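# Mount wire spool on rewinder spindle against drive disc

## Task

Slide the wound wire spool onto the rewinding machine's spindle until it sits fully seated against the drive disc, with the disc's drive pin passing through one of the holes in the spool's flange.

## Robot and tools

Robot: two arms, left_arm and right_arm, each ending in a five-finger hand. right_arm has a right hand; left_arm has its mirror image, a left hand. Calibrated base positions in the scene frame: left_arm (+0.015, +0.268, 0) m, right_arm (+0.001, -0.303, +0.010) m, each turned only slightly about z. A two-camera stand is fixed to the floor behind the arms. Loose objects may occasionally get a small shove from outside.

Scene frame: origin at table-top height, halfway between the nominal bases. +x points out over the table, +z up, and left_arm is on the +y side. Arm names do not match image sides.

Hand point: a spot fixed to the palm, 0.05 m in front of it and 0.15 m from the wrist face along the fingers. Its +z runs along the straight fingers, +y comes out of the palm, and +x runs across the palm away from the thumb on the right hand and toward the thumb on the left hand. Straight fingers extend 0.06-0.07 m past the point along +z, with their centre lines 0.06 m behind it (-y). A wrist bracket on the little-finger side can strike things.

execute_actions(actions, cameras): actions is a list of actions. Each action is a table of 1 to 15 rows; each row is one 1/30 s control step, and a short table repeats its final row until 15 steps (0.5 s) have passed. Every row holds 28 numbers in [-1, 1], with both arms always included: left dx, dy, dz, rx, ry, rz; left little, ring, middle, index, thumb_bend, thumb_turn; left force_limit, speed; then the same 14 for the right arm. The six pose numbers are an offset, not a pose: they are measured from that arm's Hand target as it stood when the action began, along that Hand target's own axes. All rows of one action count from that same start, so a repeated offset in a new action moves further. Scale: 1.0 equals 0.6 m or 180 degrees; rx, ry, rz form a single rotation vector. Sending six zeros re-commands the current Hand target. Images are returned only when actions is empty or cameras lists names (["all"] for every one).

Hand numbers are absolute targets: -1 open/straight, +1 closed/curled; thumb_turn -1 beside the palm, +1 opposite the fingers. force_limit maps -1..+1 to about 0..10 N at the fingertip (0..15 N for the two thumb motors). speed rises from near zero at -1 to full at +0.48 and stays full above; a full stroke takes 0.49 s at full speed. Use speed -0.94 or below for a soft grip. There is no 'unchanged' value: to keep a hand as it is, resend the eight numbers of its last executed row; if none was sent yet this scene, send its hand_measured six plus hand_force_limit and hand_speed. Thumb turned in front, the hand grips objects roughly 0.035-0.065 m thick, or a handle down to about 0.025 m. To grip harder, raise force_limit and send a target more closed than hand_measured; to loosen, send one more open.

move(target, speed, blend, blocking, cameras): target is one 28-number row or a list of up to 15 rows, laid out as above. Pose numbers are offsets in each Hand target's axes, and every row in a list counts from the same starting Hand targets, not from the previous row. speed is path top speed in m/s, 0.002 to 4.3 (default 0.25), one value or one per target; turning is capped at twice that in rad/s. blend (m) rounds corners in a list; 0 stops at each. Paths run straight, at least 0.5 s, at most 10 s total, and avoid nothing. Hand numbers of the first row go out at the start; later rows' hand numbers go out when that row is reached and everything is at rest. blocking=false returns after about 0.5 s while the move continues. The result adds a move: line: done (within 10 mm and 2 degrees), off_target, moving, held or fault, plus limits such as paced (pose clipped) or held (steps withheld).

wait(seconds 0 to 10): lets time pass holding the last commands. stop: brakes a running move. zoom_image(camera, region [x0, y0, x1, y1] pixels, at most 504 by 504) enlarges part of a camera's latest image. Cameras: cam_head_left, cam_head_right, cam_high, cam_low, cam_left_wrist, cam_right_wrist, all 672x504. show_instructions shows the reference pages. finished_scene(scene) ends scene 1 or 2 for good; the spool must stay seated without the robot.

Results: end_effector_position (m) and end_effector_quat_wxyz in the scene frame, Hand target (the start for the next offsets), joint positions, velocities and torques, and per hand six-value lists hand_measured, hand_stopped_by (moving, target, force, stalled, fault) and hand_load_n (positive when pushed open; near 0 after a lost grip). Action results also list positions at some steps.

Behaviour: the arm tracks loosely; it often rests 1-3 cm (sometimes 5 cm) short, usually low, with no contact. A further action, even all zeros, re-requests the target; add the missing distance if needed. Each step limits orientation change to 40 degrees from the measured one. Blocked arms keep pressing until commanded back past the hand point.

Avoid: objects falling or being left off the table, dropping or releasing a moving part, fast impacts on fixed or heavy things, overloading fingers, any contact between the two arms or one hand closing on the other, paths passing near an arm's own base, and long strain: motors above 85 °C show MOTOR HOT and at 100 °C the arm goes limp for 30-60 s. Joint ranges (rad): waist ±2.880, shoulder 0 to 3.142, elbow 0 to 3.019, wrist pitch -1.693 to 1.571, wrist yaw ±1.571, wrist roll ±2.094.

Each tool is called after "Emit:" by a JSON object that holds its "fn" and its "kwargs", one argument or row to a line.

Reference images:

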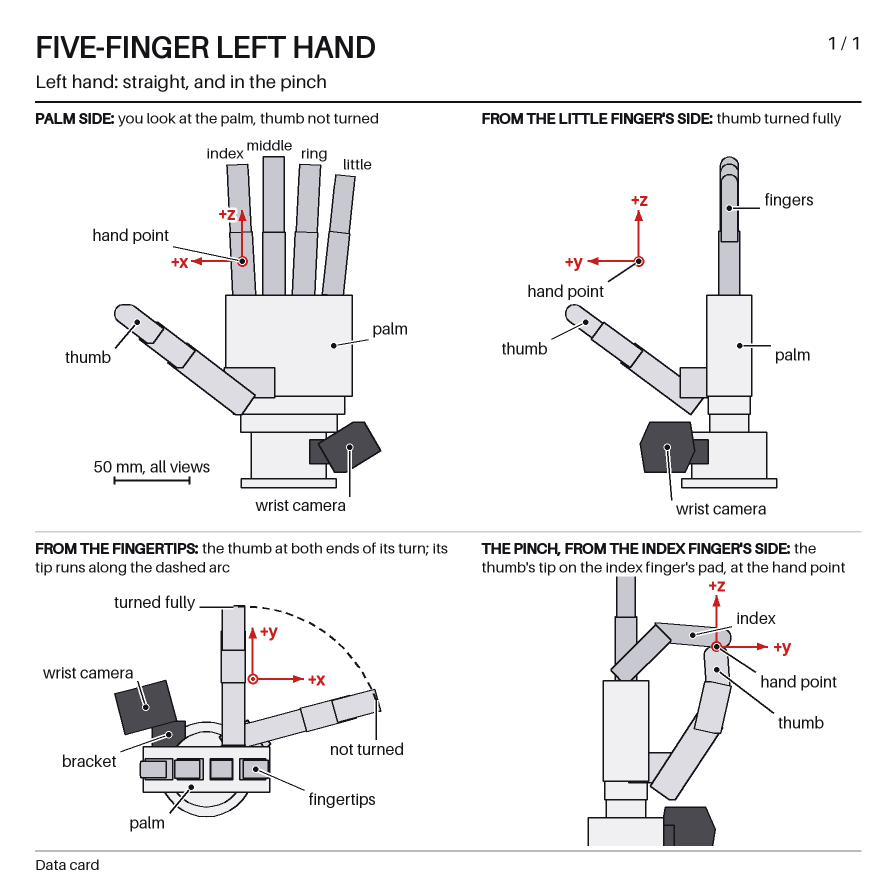

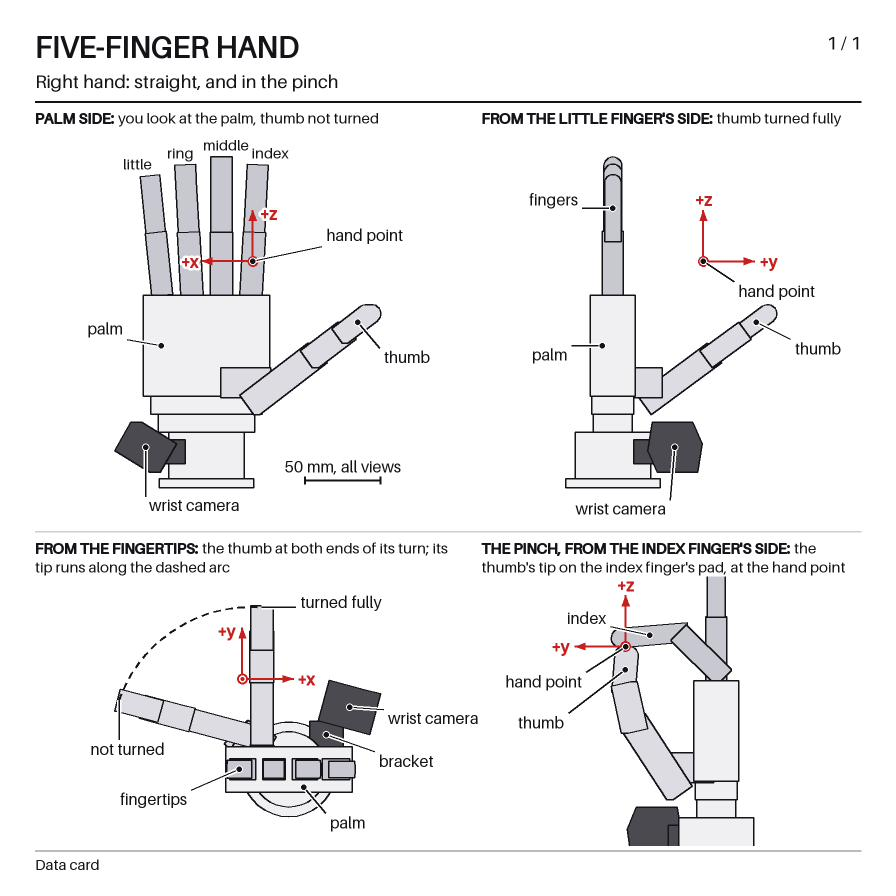

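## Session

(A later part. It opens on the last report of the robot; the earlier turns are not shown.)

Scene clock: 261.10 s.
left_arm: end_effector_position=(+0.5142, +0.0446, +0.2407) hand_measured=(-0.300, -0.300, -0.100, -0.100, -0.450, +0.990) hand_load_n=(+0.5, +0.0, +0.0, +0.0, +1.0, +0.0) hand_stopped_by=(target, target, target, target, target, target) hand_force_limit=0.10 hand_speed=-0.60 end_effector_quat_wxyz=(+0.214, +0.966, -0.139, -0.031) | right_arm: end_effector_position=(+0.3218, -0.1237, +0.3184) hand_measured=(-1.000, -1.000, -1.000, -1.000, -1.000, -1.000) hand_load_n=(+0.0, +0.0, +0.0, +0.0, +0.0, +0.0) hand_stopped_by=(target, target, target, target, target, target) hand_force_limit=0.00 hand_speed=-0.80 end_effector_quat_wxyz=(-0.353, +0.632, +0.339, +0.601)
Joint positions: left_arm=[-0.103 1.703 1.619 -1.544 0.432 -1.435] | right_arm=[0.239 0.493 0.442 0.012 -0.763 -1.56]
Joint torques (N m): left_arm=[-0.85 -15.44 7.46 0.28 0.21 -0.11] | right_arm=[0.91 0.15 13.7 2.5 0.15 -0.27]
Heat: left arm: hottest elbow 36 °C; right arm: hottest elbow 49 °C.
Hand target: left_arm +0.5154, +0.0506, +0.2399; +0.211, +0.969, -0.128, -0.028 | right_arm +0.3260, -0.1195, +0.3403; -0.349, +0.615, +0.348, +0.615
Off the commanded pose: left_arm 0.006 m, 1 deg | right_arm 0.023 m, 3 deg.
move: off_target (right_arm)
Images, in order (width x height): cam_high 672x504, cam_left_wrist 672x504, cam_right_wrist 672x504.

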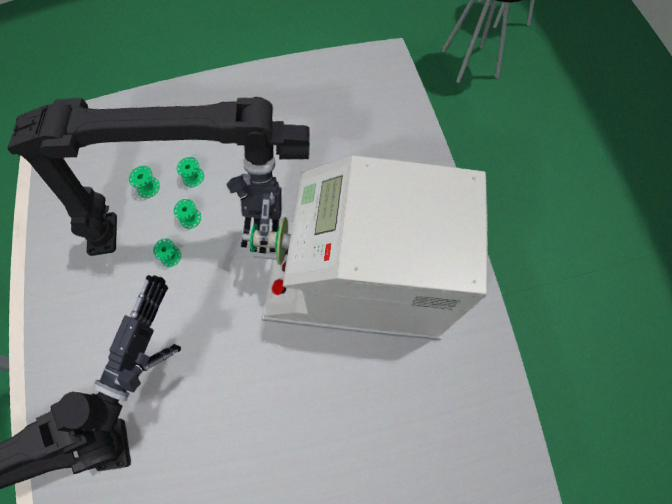

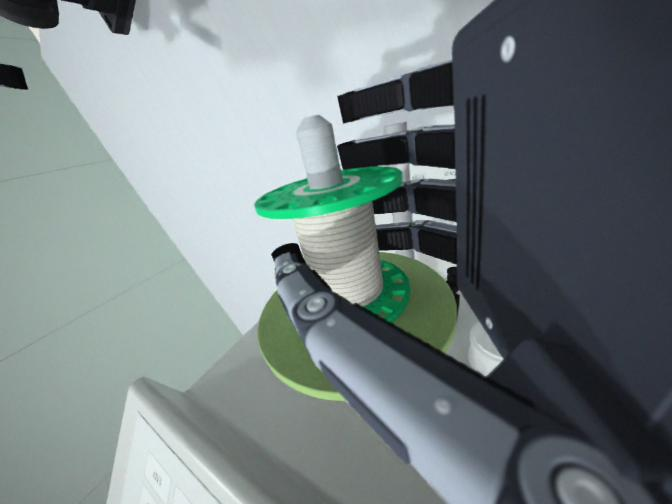

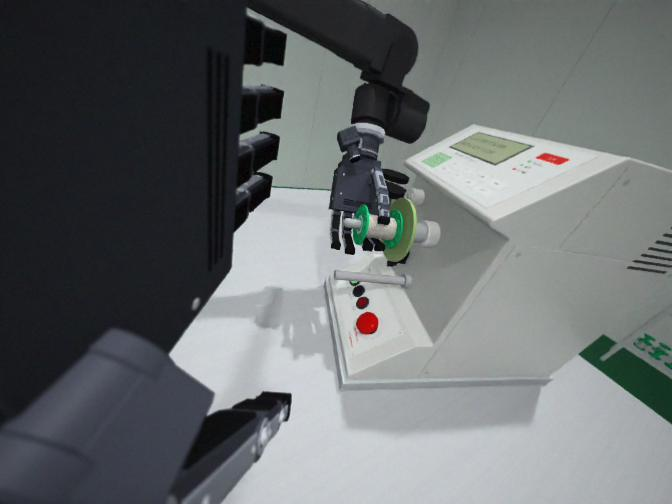

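Emit:
{"fn": "execute_actions", "kwargs": {
  "actions": [
    [[0,0,0,0,0,0,-0.3,-0.3,0.12,0.12,-0.41,0.99,-0.5,-0.85,0,0,0,0,0,0,-1,-1,-1,-1,-1,-1,0,-0.8]],
    [[0,0,0,0,0,0,-0.3,-0.3,0.12,0.12,-0.41,0.99,-0.5,-0.85,0,0,0,0,0,0,-1,-1,-1,-1,-1,-1,0,-0.8]],
    [[0,0,0,0,0,0,-0.3,-0.3,0.3,0.3,-0.2,0.99,0.3,-0.93,0,0,0,0,0,0,-1,-1,-1,-1,-1,-1,0,-0.8]],
    [[0,0,0,0,0,0,-0.3,-0.3,0.3,0.3,-0.2,0.99,0.3,-0.93,0,0,0,0,0,0,-1,-1,-1,-1,-1,-1,0,-0.8]],
    [[0,0,0,0,0,0,-0.3,-0.3,0.305,0.305,-0.195,0.99,0.3,-0.93,0,0,0,0,0,0,-1,-1,-1,-1,-1,-1,0,-0.8]],
    [[0,0,0,0,0,0,-0.3,-0.3,0.305,0.305,-0.195,0.99,0.3,-0.93,0,0,0,0,0,0,-1,-1,-1,-1,-1,-1,0,-0.8]]
  ],
  "cameras": ["cam_left_wrist","cam_right_wrist","cam_high"]
}}

Emit:
{"fn": "zoom_image", "kwargs": {
  "camera": "cam_high",
  "region": [220, 190, 300, 270]
}}

Emit:
{"fn": "zoom_image", "kwargs": {
  "camera": "cam_right_wrist",
  "region": [350, 200, 410, 250]
}}

Scene clock: 264.77 s.
left_arm: end_effector_position=(+0.5122, +0.0432, +0.2401) hand_measured=(-0.300, -0.300, +0.022, +0.036, -0.404, +0.990) hand_load_n=(+0.0, +0.0, +2.5, +5.5, +8.0, +0.0) hand_stopped_by=(target, target, force, force, force, target) hand_force_limit=0.30 hand_speed=-0.93 end_effector_quat_wxyz=(+0.215, +0.966, -0.140, -0.032) | right_arm: end_effector_position=(+0.3218, -0.1237, +0.3184) hand_measured=(-1.000, -1.000, -1.000, -1.000, -1.000, -1.000) hand_load_n=(+0.0, +0.0, +0.0, +0.0, +0.0, +0.0) hand_stopped_by=(target, target, target, target, target, target) hand_force_limit=0.00 hand_speed=-0.80 end_effector_quat_wxyz=(-0.353, +0.632, +0.339, +0.601)
Joint positions: left_arm=[-0.105 1.7 1.614 -1.543 0.435 -1.435] | right_arm=[0.239 0.493 0.442 0.012 -0.763 -1.56]
Joint torques (N m): left_arm=[-0.5 -15.27 7.9 0.21 0.09 -0.11] | right_arm=[0.97 0.15 13.7 2.5 0.15 -0.27]
Heat: left arm: hottest elbow 36 °C; right arm: hottest elbow 49 °C.
Hand target: left_arm +0.5154, +0.0507, +0.2398; +0.211, +0.969, -0.128, -0.028 | right_arm +0.3260, -0.1195, +0.3403; -0.349, +0.615, +0.348, +0.615
Off the commanded pose: left_arm 0.008 m, 2 deg | right_arm 0.023 m, 3 deg.
Step readings (end_effector_position of left_arm | right_arm):
0: (+0.5142, +0.0446, +0.2407) | (+0.3218, -0.1237, +0.3184)
1: (+0.5142, +0.0446, +0.2407) | (+0.3218, -0.1237, +0.3184)
2: (+0.5142, +0.0446, +0.2407) | (+0.3218, -0.1237, +0.3184)
4: (+0.5141, +0.0445, +0.2410) | (+0.3218, -0.1237, +0.3184)
8: (+0.5140, +0.0445, +0.2420) | (+0.3218, -0.1237, +0.3184)
15: (+0.5137, +0.0443, +0.2415) | (+0.3218, -0.1237, +0.3184)
16: (+0.5137, +0.0443, +0.2415) | (+0.3218, -0.1237, +0.3184)
17: (+0.5137, +0.0443, +0.2415) | (+0.3218, -0.1237, +0.3184)
19: (+0.5137, +0.0443, +0.2415) | (+0.3218, -0.1237, +0.3184)
23: (+0.5137, +0.0443, +0.2415) | (+0.3218, -0.1237, +0.3184)
30: (+0.5137, +0.0443, +0.2415) | (+0.3218, -0.1237, +0.3184)
31: (+0.5137, +0.0443, +0.2415) | (+0.3218, -0.1237, +0.3184)
32: (+0.5137, +0.0443, +0.2415) | (+0.3218, -0.1237, +0.3184)
34: (+0.5137, +0.0443, +0.2415) | (+0.3218, -0.1237, +0.3184)
38: (+0.5128, +0.0437, +0.2406) | (+0.3218, -0.1237, +0.3184)
45: (+0.5127, +0.0435, +0.2406) | (+0.3218, -0.1237, +0.3184)
46: (+0.5127, +0.0435, +0.2406) | (+0.3218, -0.1237, +0.3184)
47: (+0.5127, +0.0435, +0.2406) | (+0.3218, -0.1237, +0.3184)
49: (+0.5127, +0.0435, +0.2406) | (+0.3218, -0.1237, +0.3184)
53: (+0.5127, +0.0435, +0.2406) | (+0.3218, -0.1237, +0.3184)
60: (+0.5127, +0.0435, +0.2406) | (+0.3218, -0.1237, +0.3184)
61: (+0.5127, +0.0435, +0.2406) | (+0.3218, -0.1237, +0.3184)
62: (+0.5127, +0.0435, +0.2406) | (+0.3218, -0.1237, +0.3184)
64: (+0.5127, +0.0435, +0.2406) | (+0.3218, -0.1237, +0.3184)
68: (+0.5122, +0.0432, +0.2401) | (+0.3218, -0.1237, +0.3184)
75: (+0.5122, +0.0432, +0.2401) | (+0.3218, -0.1237, +0.3184)
76: (+0.5122, +0.0432, +0.2401) | (+0.3218, -0.1237, +0.3184)
77: (+0.5122, +0.0432, +0.2401) | (+0.3218, -0.1237, +0.3184)
79: (+0.5122, +0.0432, +0.2401) | (+0.3218, -0.1237, +0.3184)
83: (+0.5122, +0.0432, +0.2401) | (+0.3218, -0.1237, +0.3184)
90: (+0.5122, +0.0432, +0.2401) | (+0.3218, -0.1237, +0.3184)
Images, in order (width x height): cam_high 672x504, cam_left_wrist 672x504, cam_right_wrist 672x504.

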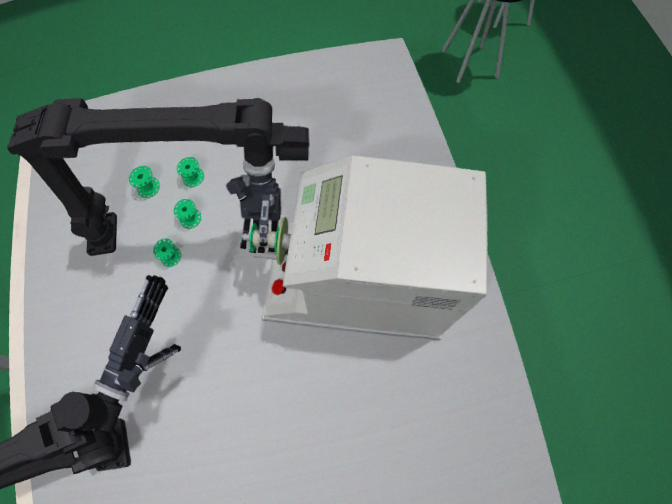

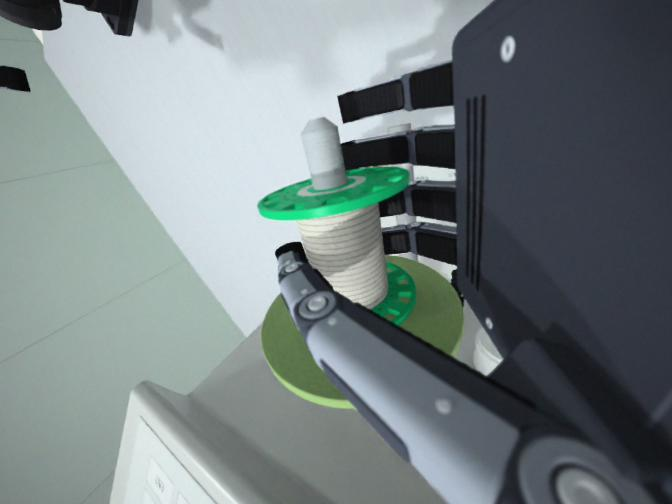

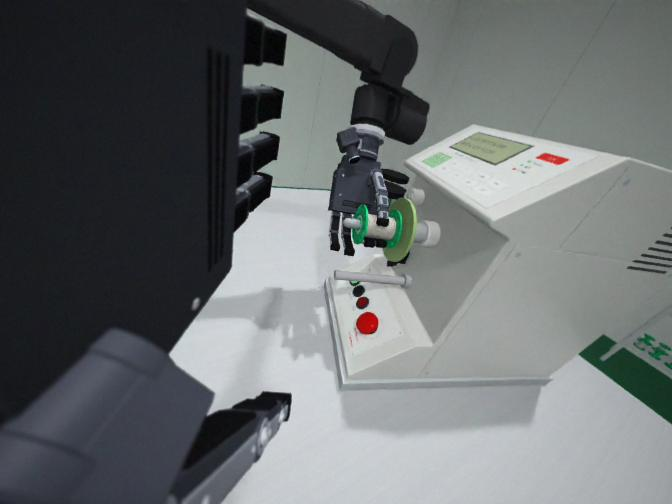

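Scaled by 6.300 from the camera's 672x504 image, which has a finer 960x720 frame.

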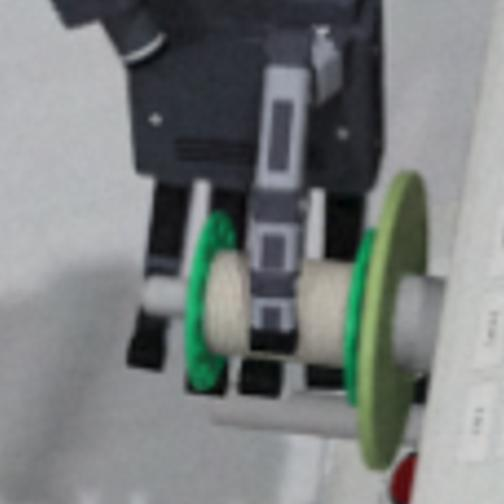

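Scaled by 8.400 from the camera's 672x504 image, which has a finer 960x720 frame.

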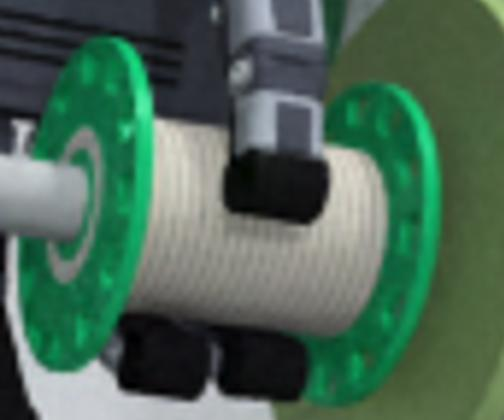

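Emit:
{"fn": "move", "kwargs": {
  "target": [0,0,0,0.028,0,0,-0.3,-0.3,0.305,0.305,-0.195,0.99,0.3,-0.93,0,0,0,0,0,0,-1,-1,-1,-1,-1,-1,0,-0.8],
  "speed": 0.03,
  "cameras": ["cam_left_wrist","cam_right_wrist","cam_high"]
}}

Emit:
{"fn": "zoom_image", "kwargs": {
  "camera": "cam_right_wrist",
  "region": [350, 200, 410, 250]
}}

Emit:
{"fn": "zoom_image", "kwargs": {
  "camera": "cam_left_wrist",
  "region": [370, 240, 440, 340]
}}

Scene clock: 266.90 s.
left_arm: end_effector_position=(+0.5091, +0.0436, +0.2382) hand_measured=(-0.300, -0.300, +0.024, +0.036, -0.404, +0.990) hand_load_n=(+0.5, +0.0, +0.0, +1.5, +5.0, +1.5) hand_stopped_by=(target, target, force, force, force, target) hand_force_limit=0.30 hand_speed=-0.93 end_effector_quat_wxyz=(+0.179, +0.974, -0.138, -0.029) | right_arm: end_effector_position=(+0.3218, -0.1237, +0.3184) hand_measured=(-1.000, -1.000, -1.000, -1.000, -1.000, -1.000) hand_load_n=(+0.0, +0.0, +0.0, +0.0, +0.0, +0.0) hand_stopped_by=(target, target, target, target, target, target) hand_force_limit=0.00 hand_speed=-0.80 end_effector_quat_wxyz=(-0.353, +0.632, +0.339, +0.601)
Joint positions: left_arm=[-0.128 1.684 1.614 -1.543 0.362 -1.47] | right_arm=[0.239 0.493 0.442 0.012 -0.763 -1.56]
Joint torques (N m): left_arm=[-0.97 -14.56 9.29 0.02 -0.47 -0.08] | right_arm=[0.97 0.15 13.7 2.5 0.15 -0.26]
Heat: left arm: hottest elbow 36 °C; right arm: hottest elbow 49 °C.
Hand target: left_arm +0.5154, +0.0507, +0.2398; +0.168, +0.977, -0.129, -0.022 | right_arm +0.3260, -0.1195, +0.3403; -0.349, +0.615, +0.348, +0.615
Off the commanded pose: left_arm 0.010 m, 2 deg | right_arm 0.023 m, 3 deg.
move: off_target (right_arm)
Images, in order (width x height): cam_high 672x504, cam_left_wrist 672x504, cam_right_wrist 672x504.

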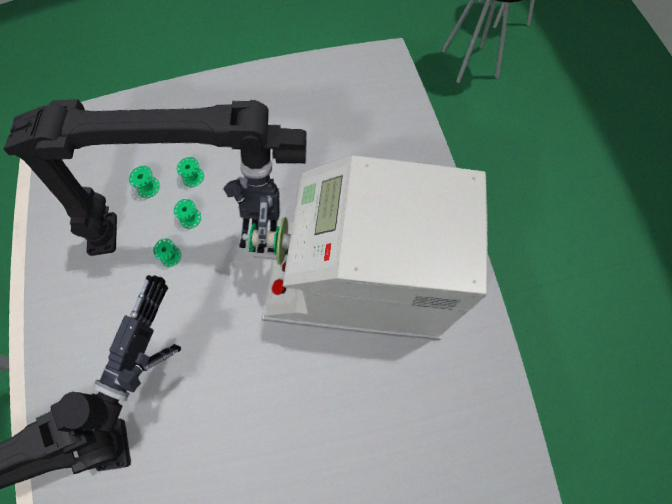

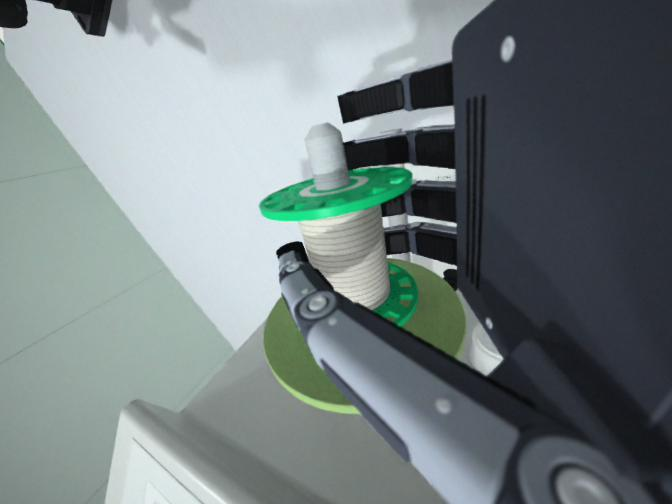

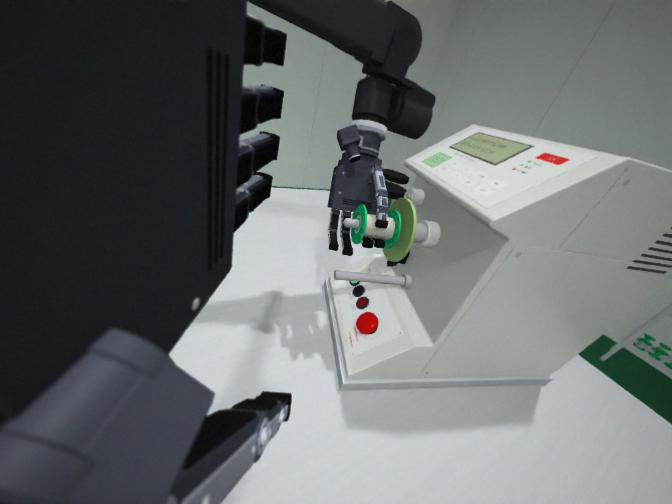

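Scaled by 8.400 from the camera's 672x504 image, which has a finer 960x720 frame.

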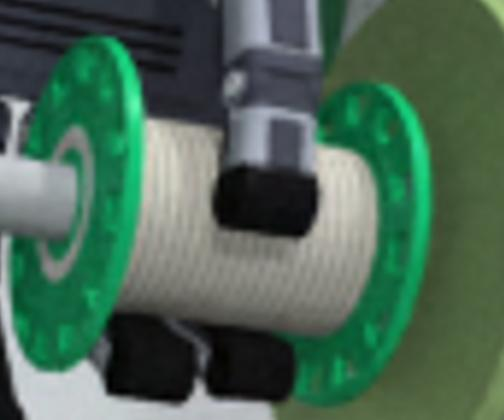

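Scaled by 5.040 from the camera's 672x504 image, which has a finer 960x720 frame.

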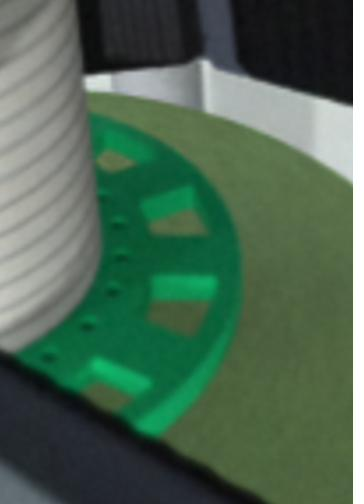

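Emit:
{"fn": "move", "kwargs": {
  "target": [0.03,0,0,0,0,0,-0.3,-0.3,0.305,0.305,-0.195,0.99,0.3,-0.93,0,0,0,0,0,0,-1,-1,-1,-1,-1,-1,0,-0.8],
  "speed": 0.03,
  "cameras": ["cam_left_wrist","cam_right_wrist","cam_high"]
}}

Emit:
{"fn": "zoom_image", "kwargs": {
  "camera": "cam_right_wrist",
  "region": [350, 200, 410, 250]
}}

Scene clock: 268.33 s.
left_arm: end_effector_position=(+0.5124, +0.0426, +0.2394) hand_measured=(-0.300, -0.300, +0.024, +0.036, -0.404, +0.990) hand_load_n=(+0.0, +0.0, +1.0, +1.5, +4.0, -1.0) hand_stopped_by=(target, target, force, force, force, target) hand_force_limit=0.30 hand_speed=-0.93 end_effector_quat_wxyz=(+0.175, +0.974, -0.139, -0.028) | right_arm: end_effector_position=(+0.3218, -0.1237, +0.3184) hand_measured=(-1.000, -1.000, -1.000, -1.000, -1.000, -1.000) hand_load_n=(+0.0, +0.0, +0.0, +0.0, +0.0, +0.0) hand_stopped_by=(target, target, target, target, target, target) hand_force_limit=0.00 hand_speed=-0.80 end_effector_quat_wxyz=(-0.353, +0.632, +0.339, +0.601)
Joint positions: left_arm=[-0.131 1.693 1.631 -1.55 0.354 -1.472] | right_arm=[0.239 0.493 0.442 0.012 -0.763 -1.56]
Joint torques (N m): left_arm=[-0.91 -11.99 12.53 -0.17 -0.15 -0.1] | right_arm=[0.91 0.15 13.7 2.5 0.15 -0.27]
Heat: left arm: hottest elbow 36 °C; right arm: hottest elbow 49 °C.
Hand target: left_arm +0.5328, +0.0459, +0.2399; +0.168, +0.977, -0.129, -0.022 | right_arm +0.3260, -0.1195, +0.3403; -0.349, +0.615, +0.348, +0.615
Off the commanded pose: left_arm 0.021 m, 2 deg | right_arm 0.023 m, 3 deg.
move: off_target (left_arm, right_arm)
Images, in order (width x height): cam_high 672x504, cam_left_wrist 672x504, cam_right_wrist 672x504.

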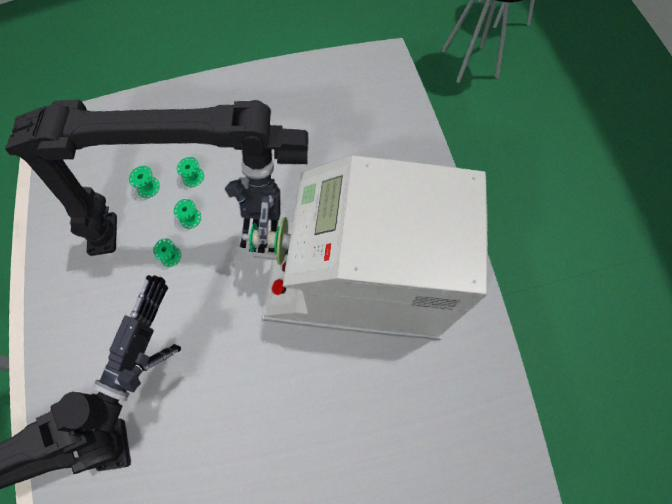

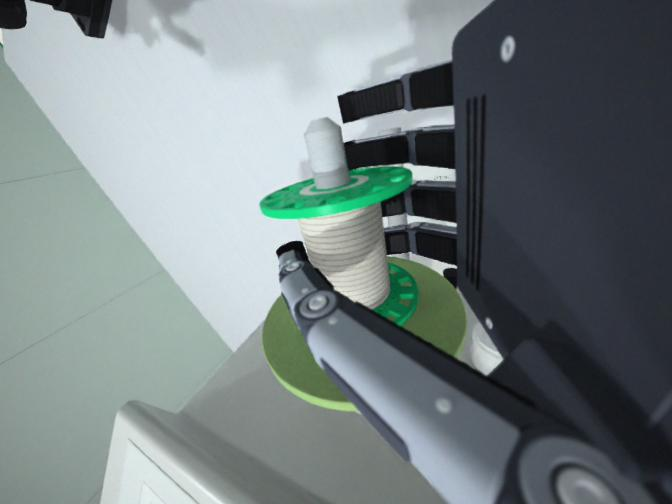

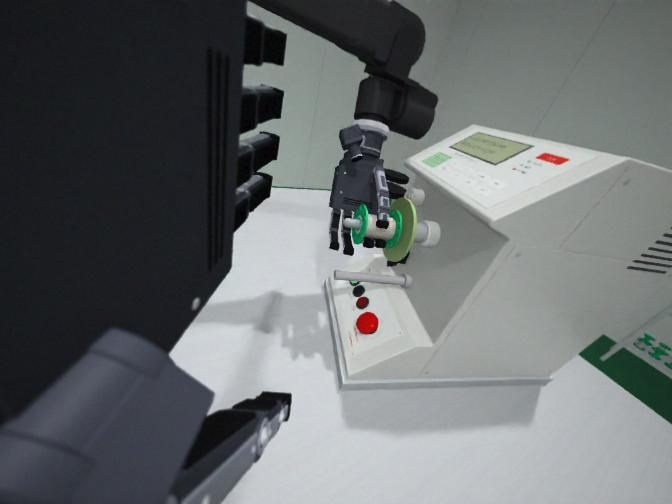

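Scaled by 8.400 from the camera's 672x504 image, which has a finer 960x720 frame.

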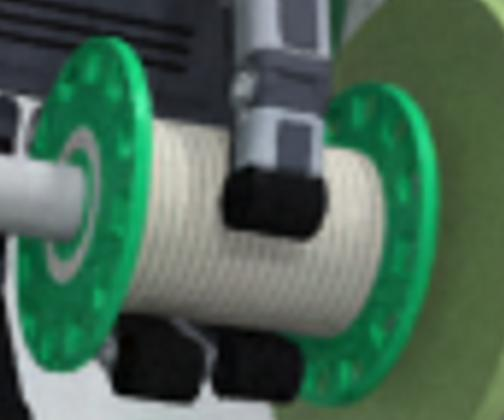

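Emit:
{"fn": "move", "kwargs": {
  "target": [0.012,0,0,0,0,0,-0.3,-0.3,0.305,0.305,-0.195,0.99,0.3,-0.93,0,0,0,0,0,0,-1,-1,-1,-1,-1,-1,0,-0.8],
  "speed": 0.03,
  "cameras": ["cam_left_wrist","cam_right_wrist","cam_high"]
}}

Emit:
{"fn": "zoom_image", "kwargs": {
  "camera": "cam_right_wrist",
  "region": [350, 200, 410, 250]
}}

Scene clock: 269.47 s.
left_arm: end_effector_position=(+0.5176, +0.0406, +0.2394) hand_measured=(-0.300, -0.300, +0.024, +0.036, -0.402, +0.990) hand_load_n=(+0.0, +0.0, +0.5, +1.0, +3.0, -1.5) hand_stopped_by=(target, target, force, force, force, target) hand_force_limit=0.30 hand_speed=-0.93 end_effector_quat_wxyz=(+0.175, +0.974, -0.139, -0.030) | right_arm: end_effector_position=(+0.3218, -0.1237, +0.3184) hand_measured=(-1.000, -1.000, -1.000, -1.000, -1.000, -1.000) hand_load_n=(+0.0, +0.0, +0.0, +0.5, +0.0, +0.0) hand_stopped_by=(target, target, target, target, target, target) hand_force_limit=0.00 hand_speed=-0.80 end_effector_quat_wxyz=(-0.353, +0.632, +0.339, +0.601)
Joint positions: left_arm=[-0.133 1.711 1.654 -1.559 0.354 -1.472] | right_arm=[0.239 0.493 0.442 0.012 -0.763 -1.56]
Joint torques (N m): left_arm=[-0.79 -12.1 12.79 -0.08 -0.15 -0.11] | right_arm=[0.97 0.15 13.7 2.5 0.15 -0.27]
Heat: left arm: hottest elbow 37 °C; right arm: hottest elbow 49 °C.
Hand target: left_arm +0.5398, +0.0441, +0.2398; +0.168, +0.977, -0.129, -0.022 | right_arm +0.3260, -0.1195, +0.3403; -0.349, +0.615, +0.348, +0.615
Off the commanded pose: left_arm 0.022 m, 2 deg | right_arm 0.023 m, 3 deg.
move: off_target (left_arm, right_arm)
Images, in order (width x height): cam_high 672x504, cam_left_wrist 672x504, cam_right_wrist 672x504.

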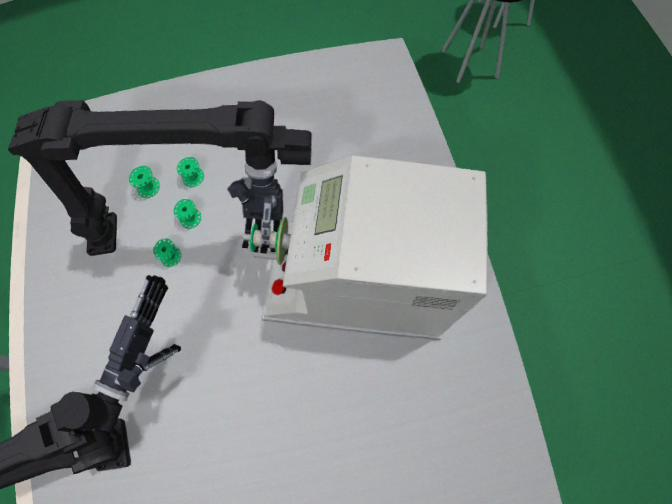

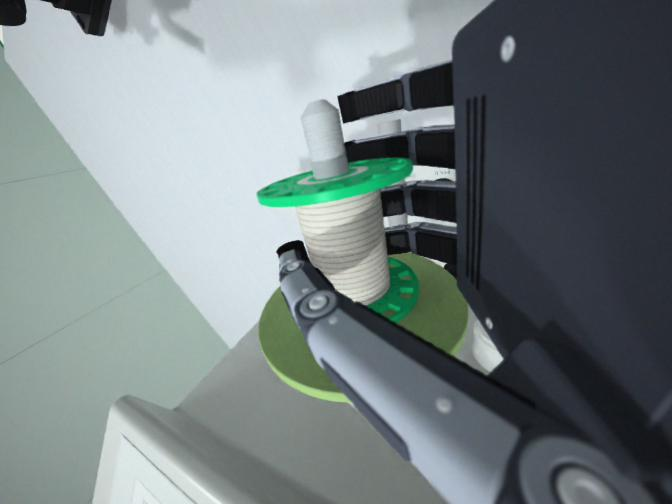

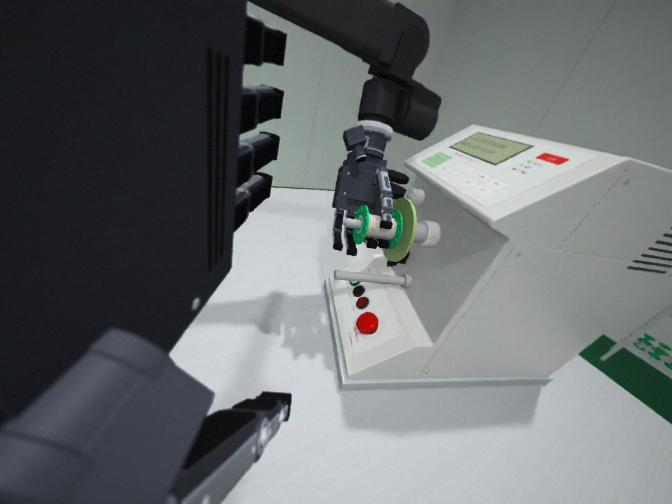

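Scaled by 8.400 from the camera's 672x504 image, which has a finer 960x720 frame.

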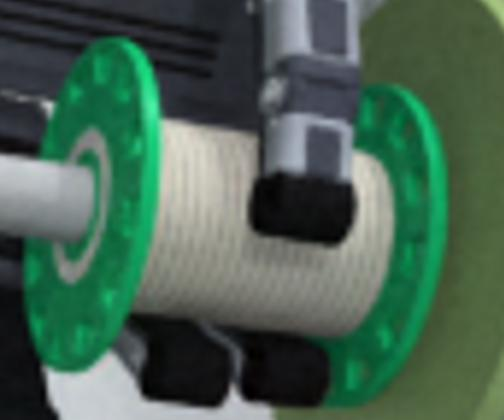

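Emit:
{"fn": "execute_actions", "kwargs": {
  "actions": [
    [[0,0,0,0,0,0,-0.3,-0.3,0.33,0.33,-0.18,0.99,0.4,-0.93,0,0,0,0,0,0,-1,-1,-1,-1,-1,-1,0,-0.8]],
    [[0,0,0,0,0,0,-0.3,-0.3,0.33,0.33,-0.18,0.99,0.4,-0.93,0,0,0,0,0,0,-1,-1,-1,-1,-1,-1,0,-0.8]],
    [[0,0,0,0,0,0,-0.3,-0.3,0.335,0.335,-0.175,0.99,0.4,-0.93,0,0,0,0,0,0,-1,-1,-1,-1,-1,-1,0,-0.8]]
  ],
  "cameras": []
}}

Scene clock: 272.07 s.
left_arm: end_effector_position=(+0.5136, +0.0272, +0.2323) hand_measured=(-0.300, -0.300, +0.264, +0.296, -0.224, +0.990) hand_load_n=(+0.0, +0.0, +3.0, +7.0, +10.0, +0.0) hand_stopped_by=(target, target, force, force, force, target) hand_force_limit=0.40 hand_speed=-0.93 end_effector_quat_wxyz=(+0.177, +0.972, -0.149, -0.040) | right_arm: end_effector_position=(+0.3218, -0.1237, +0.3184) hand_measured=(-1.000, -1.000, -1.000, -1.000, -1.000, -1.000) hand_load_n=(+0.0, +0.0, +0.0, +0.0, +0.0, +0.0) hand_stopped_by=(target, target, target, target, target, target) hand_force_limit=0.00 hand_speed=-0.80 end_effector_quat_wxyz=(-0.353, +0.632, +0.339, +0.601)
Joint positions: left_arm=[-0.157 1.727 1.655 -1.56 0.361 -1.472] | right_arm=[0.239 0.493 0.442 0.012 -0.763 -1.56]
Joint torques (N m): left_arm=[1.2 -13.51 12.6 -0.12 -0.43 -0.11] | right_arm=[0.97 0.15 13.7 2.5 0.14 -0.27]
Heat: left arm: hottest elbow 37 °C; right arm: hottest elbow 49 °C.
Hand target: left_arm +0.5397, +0.0440, +0.2400; +0.168, +0.977, -0.129, -0.022 | right_arm +0.3260, -0.1195, +0.3403; -0.349, +0.615, +0.348, +0.615
Off the commanded pose: left_arm 0.032 m, 3 deg | right_arm 0.023 m, 3 deg.
Step readings (end_effector_position of left_arm | right_arm):
0: (+0.5176, +0.0406, +0.2396) | (+0.3218, -0.1237, +0.3184)
1: (+0.5176, +0.0406, +0.2396) | (+0.3218, -0.1237, +0.3184)
2: (+0.5176, +0.0406, +0.2396) | (+0.3218, -0.1237, +0.3184)
4: (+0.5176, +0.0405, +0.2393) | (+0.3218, -0.1237, +0.3184)
8: (+0.5174, +0.0394, +0.2383) | (+0.3218, -0.1237, +0.3184)
15: (+0.5166, +0.0365, +0.2365) | (+0.3218, -0.1237, +0.3184)
16: (+0.5165, +0.0363, +0.2363) | (+0.3218, -0.1237, +0.3184)
17: (+0.5164, +0.0359, +0.2361) | (+0.3218, -0.1237, +0.3184)
19: (+0.5161, +0.0350, +0.2357) | (+0.3218, -0.1237, +0.3184)
23: (+0.5157, +0.0336, +0.2348) | (+0.3218, -0.1237, +0.3184)
30: (+0.5149, +0.0313, +0.2335) | (+0.3218, -0.1237, +0.3184)
31: (+0.5149, +0.0311, +0.2333) | (+0.3218, -0.1237, +0.3184)
32: (+0.5148, +0.0309, +0.2331) | (+0.3218, -0.1237, +0.3184)
34: (+0.5146, +0.0303, +0.2328) | (+0.3218, -0.1237, +0.3184)
38: (+0.5143, +0.0292, +0.2322) | (+0.3218, -0.1237, +0.3184)
45: (+0.5140, +0.0283, +0.2320) | (+0.3218, -0.1237, +0.3184)
No camera images: "cameras" was empty.

Emit:
{"fn": "execute_actions", "kwargs": {
  "actions": []
}}

Emit:
{"fn": "zoom_image", "kwargs": {
  "camera": "cam_high",
  "region": [220, 190, 300, 270]
}}

Emit:
{"fn": "zoom_image", "kwargs": {
  "camera": "cam_right_wrist",
  "region": [340, 190, 420, 260]
}}

Scene clock: 272.30 s.
left_arm: end_effector_position=(+0.5136, +0.0272, +0.2323) hand_measured=(-0.300, -0.300, +0.264, +0.296, -0.224, +0.990) hand_load_n=(+0.0, +0.0, +3.5, +7.0, +10.0, -0.5) hand_stopped_by=(target, target, force, force, force, target) hand_force_limit=0.40 hand_speed=-0.93 end_effector_quat_wxyz=(+0.177, +0.972, -0.149, -0.040) | right_arm: end_effector_position=(+0.3218, -0.1237, +0.3184) hand_measured=(-1.000, -1.000, -1.000, -1.000, -1.000, -1.000) hand_load_n=(+0.0, +0.0, +0.0, +0.0, +0.0, +0.0) hand_stopped_by=(target, target, target, target, target, target) hand_force_limit=0.00 hand_speed=-0.80 end_effector_quat_wxyz=(-0.353, +0.632, +0.339, +0.601)
Joint positions: left_arm=[-0.157 1.727 1.655 -1.56 0.361 -1.472] | right_arm=[0.239 0.493 0.442 0.012 -0.763 -1.56]
Joint velocities: within noise
Joint torques (N m): left_arm=[1.38 -13.51 12.57 -0.12 -0.42 -0.11] | right_arm=[0.97 0.09 13.7 2.5 0.15 -0.27]
Motor temperatures (°C): left_arm=[25 27 37 27 25 24] | right_arm=[26 26 49 24 27 25]
Heat: left arm: hottest elbow 37 °C; right arm: hottest elbow 49 °C.
Hand target: left_arm +0.5397, +0.0440, +0.2400; +0.168, +0.977, -0.129, -0.022 | right_arm +0.3260, -0.1195, +0.3403; -0.349, +0.615, +0.348, +0.615
Off the commanded pose: left_arm 0.032 m, 3 deg | right_arm 0.023 m, 3 deg.

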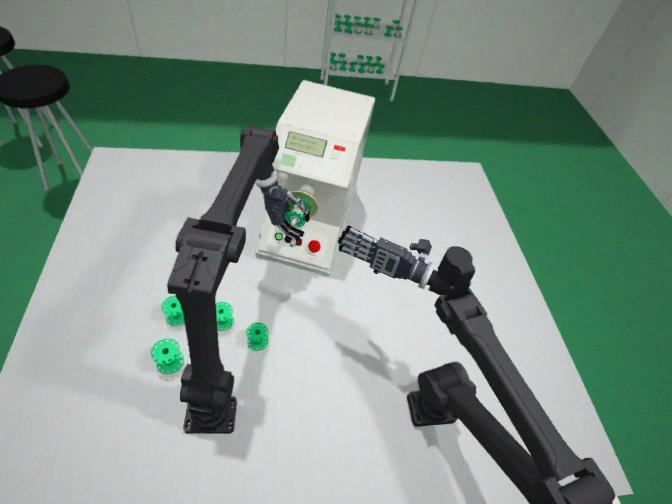

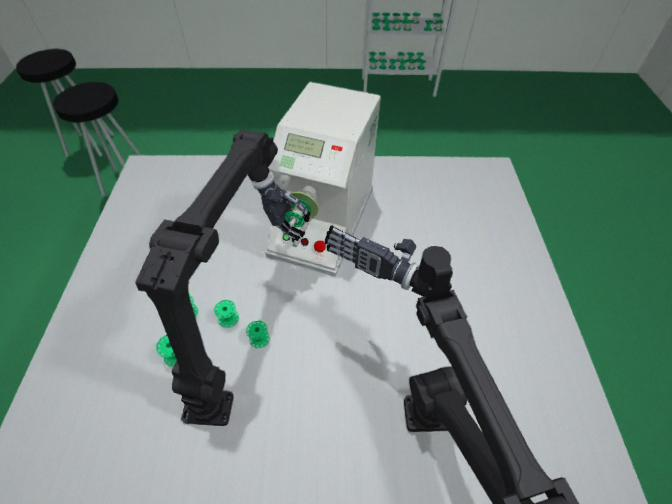

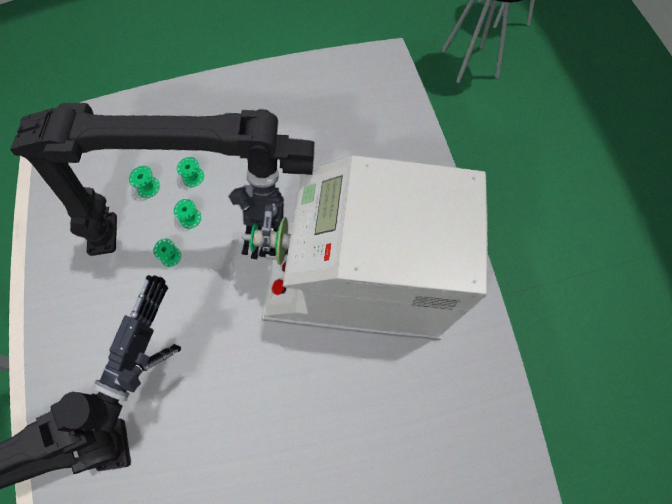

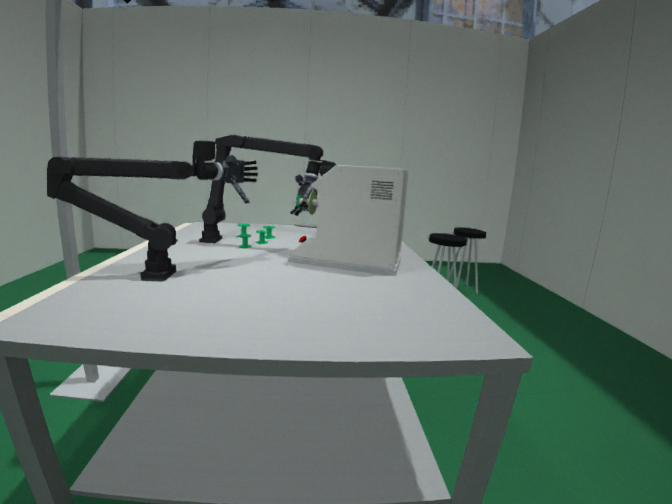

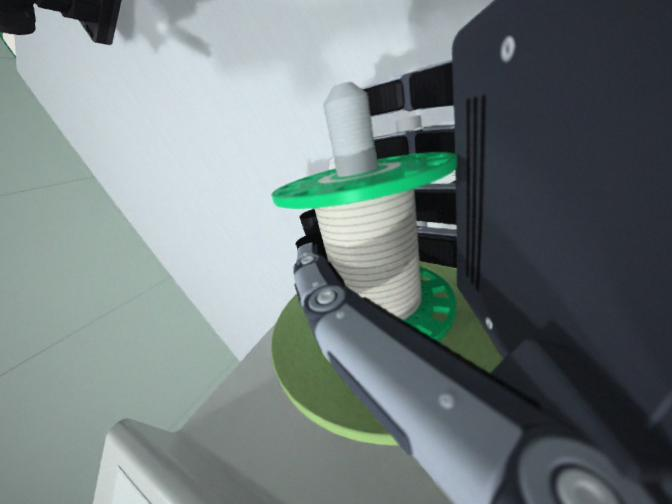

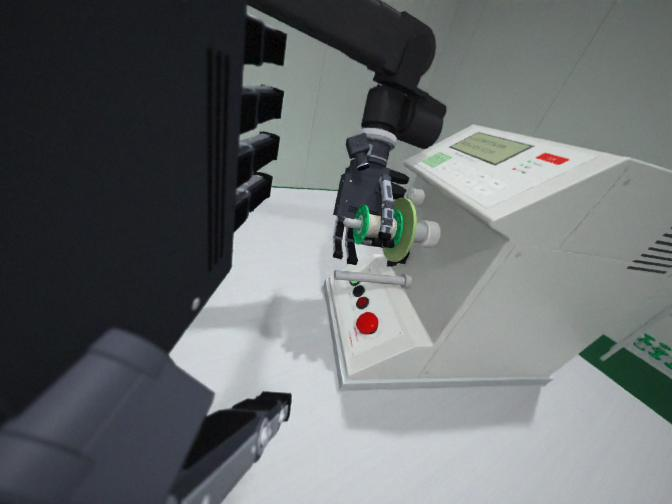

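Scaled by 6.300 from the camera's 672x504 image, which has a finer 960x720 frame.

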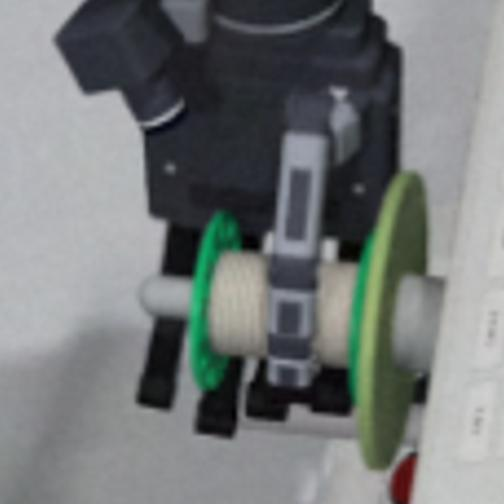

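Scaled by 6.300 from the camera's 672x504 image, which has a finer 960x720 frame.

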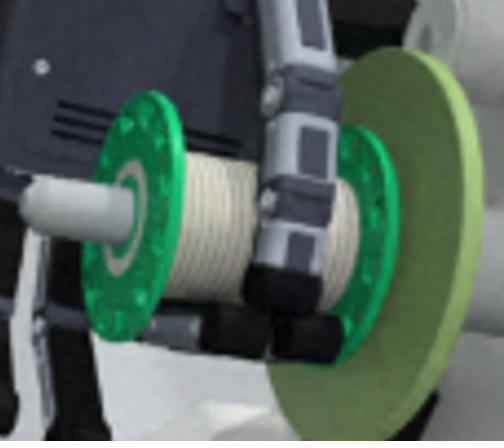

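Emit:
{"fn": "move", "kwargs": {
  "target": [-0.02,0,0,0,0,0,-0.3,-0.3,0.335,0.335,-0.175,0.99,0.4,-0.93,0,0,0,0,0,0,-1,-1,-1,-1,-1,-1,0,-0.8],
  "speed": 0.05
}}

Emit:
{"fn": "move", "kwargs": {
  "target": [-0.0,0,0,0,0,0,-0.3,-0.3,-0.2,-0.2,-0.5,0.99,0.1,-0.6,0,0,0,0,0,0,-1,-1,-1,-1,-1,-1,0,-0.8],
  "speed": 0.05,
  "cameras": ["cam_left_wrist","cam_right_wrist","cam_high"]
}}

Scene clock: 274.00 s.
left_arm: end_effector_position=(+0.5136, +0.0272, +0.2323) hand_measured=(-0.300, -0.300, +0.264, +0.296, -0.224, +0.990) hand_load_n=(+0.0, +0.0, +3.5, +7.0, +10.0, +0.0) hand_stopped_by=(target, target, force, force, force, target) hand_force_limit=0.40 hand_speed=-0.93 end_effector_quat_wxyz=(+0.177, +0.972, -0.149, -0.040) | right_arm: end_effector_position=(+0.3218, -0.1237, +0.3184) hand_measured=(-1.000, -1.000, -1.000, -1.000, -1.000, -1.000) hand_load_n=(+0.0, +0.0, +0.0, +0.0, +0.0, +0.0) hand_stopped_by=(target, target, target, target, target, target) hand_force_limit=0.00 hand_speed=-0.80 end_effector_quat_wxyz=(-0.353, +0.632, +0.339, +0.601)
Joint positions: left_arm=[-0.157 1.727 1.655 -1.56 0.361 -1.472] | right_arm=[0.239 0.493 0.442 0.012 -0.763 -1.56]
Joint torques (N m): left_arm=[1.38 -15.74 9.5 0.28 -0.43 -0.11] | right_arm=[0.97 0.15 13.7 2.51 0.15 -0.27]
Heat: left arm: hottest elbow 37 °C; right arm: hottest elbow 49 °C.
Hand target: left_arm +0.5281, +0.0471, +0.2400; +0.168, +0.977, -0.129, -0.022 | right_arm +0.3260, -0.1195, +0.3403; -0.349, +0.615, +0.348, +0.615
Off the commanded pose: left_arm 0.026 m, 3 deg | right_arm 0.023 m, 3 deg.
move: off_target (left_arm, right_arm)

Scene clock: 274.77 s.
left_arm: end_effector_position=(+0.5185, +0.0404, +0.2336) hand_measured=(-0.300, -0.300, -0.200, -0.200, -0.500, +0.990) hand_load_n=(+0.0, +0.0, +0.0, +0.0, +1.5, -0.5) hand_stopped_by=(target, target, target, target, target, target) hand_force_limit=0.10 hand_speed=-0.60 end_effector_quat_wxyz=(+0.171, +0.975, -0.140, -0.035) | right_arm: end_effector_position=(+0.3218, -0.1237, +0.3184) hand_measured=(-1.000, -1.000, -1.000, -1.000, -1.000, -1.000) hand_load_n=(+0.0, +0.0, +0.0, +0.0, +0.0, +0.0) hand_stopped_by=(target, target, target, target, target, target) hand_force_limit=0.00 hand_speed=-0.80 end_effector_quat_wxyz=(-0.353, +0.632, +0.339, +0.601)
Joint positions: left_arm=[-0.135 1.721 1.655 -1.56 0.347 -1.472] | right_arm=[0.239 0.493 0.442 0.012 -0.763 -1.56]
Joint torques (N m): left_arm=[-0.5 -15.15 9.58 0.29 0.08 -0.09] | right_arm=[0.97 0.15 13.7 2.5 0.15 -0.26]
Heat: left arm: hottest elbow 37 °C; right arm: hottest elbow 49 °C.
Hand target: left_arm +0.5281, +0.0471, +0.2400; +0.168, +0.977, -0.130, -0.022 | right_arm +0.3260, -0.1195, +0.3403; -0.349, +0.615, +0.348, +0.615
Off the commanded pose: left_arm 0.013 m, 2 deg | right_arm 0.023 m, 3 deg.
move: off_target (left_arm, right_arm)
Images, in order (width x height): cam_high 672x504, cam_left_wrist 672x504, cam_right_wrist 672x504.

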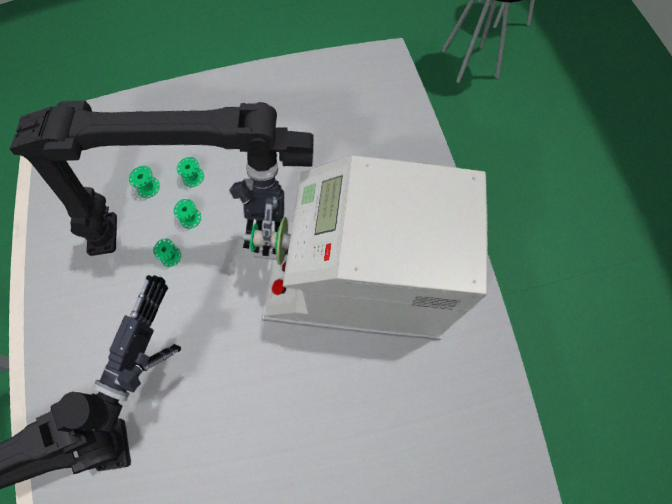

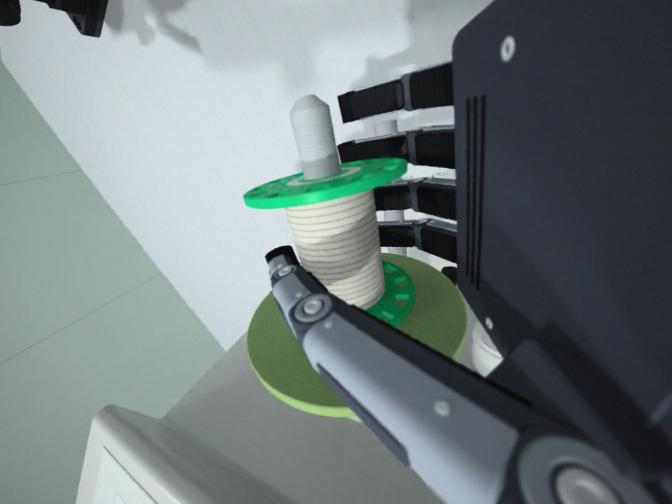

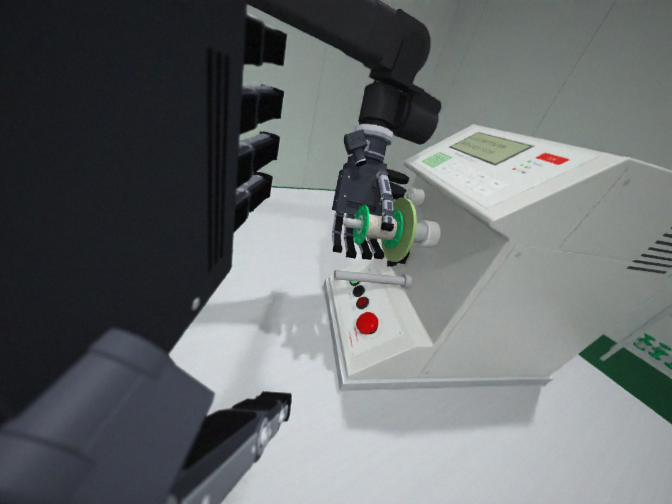

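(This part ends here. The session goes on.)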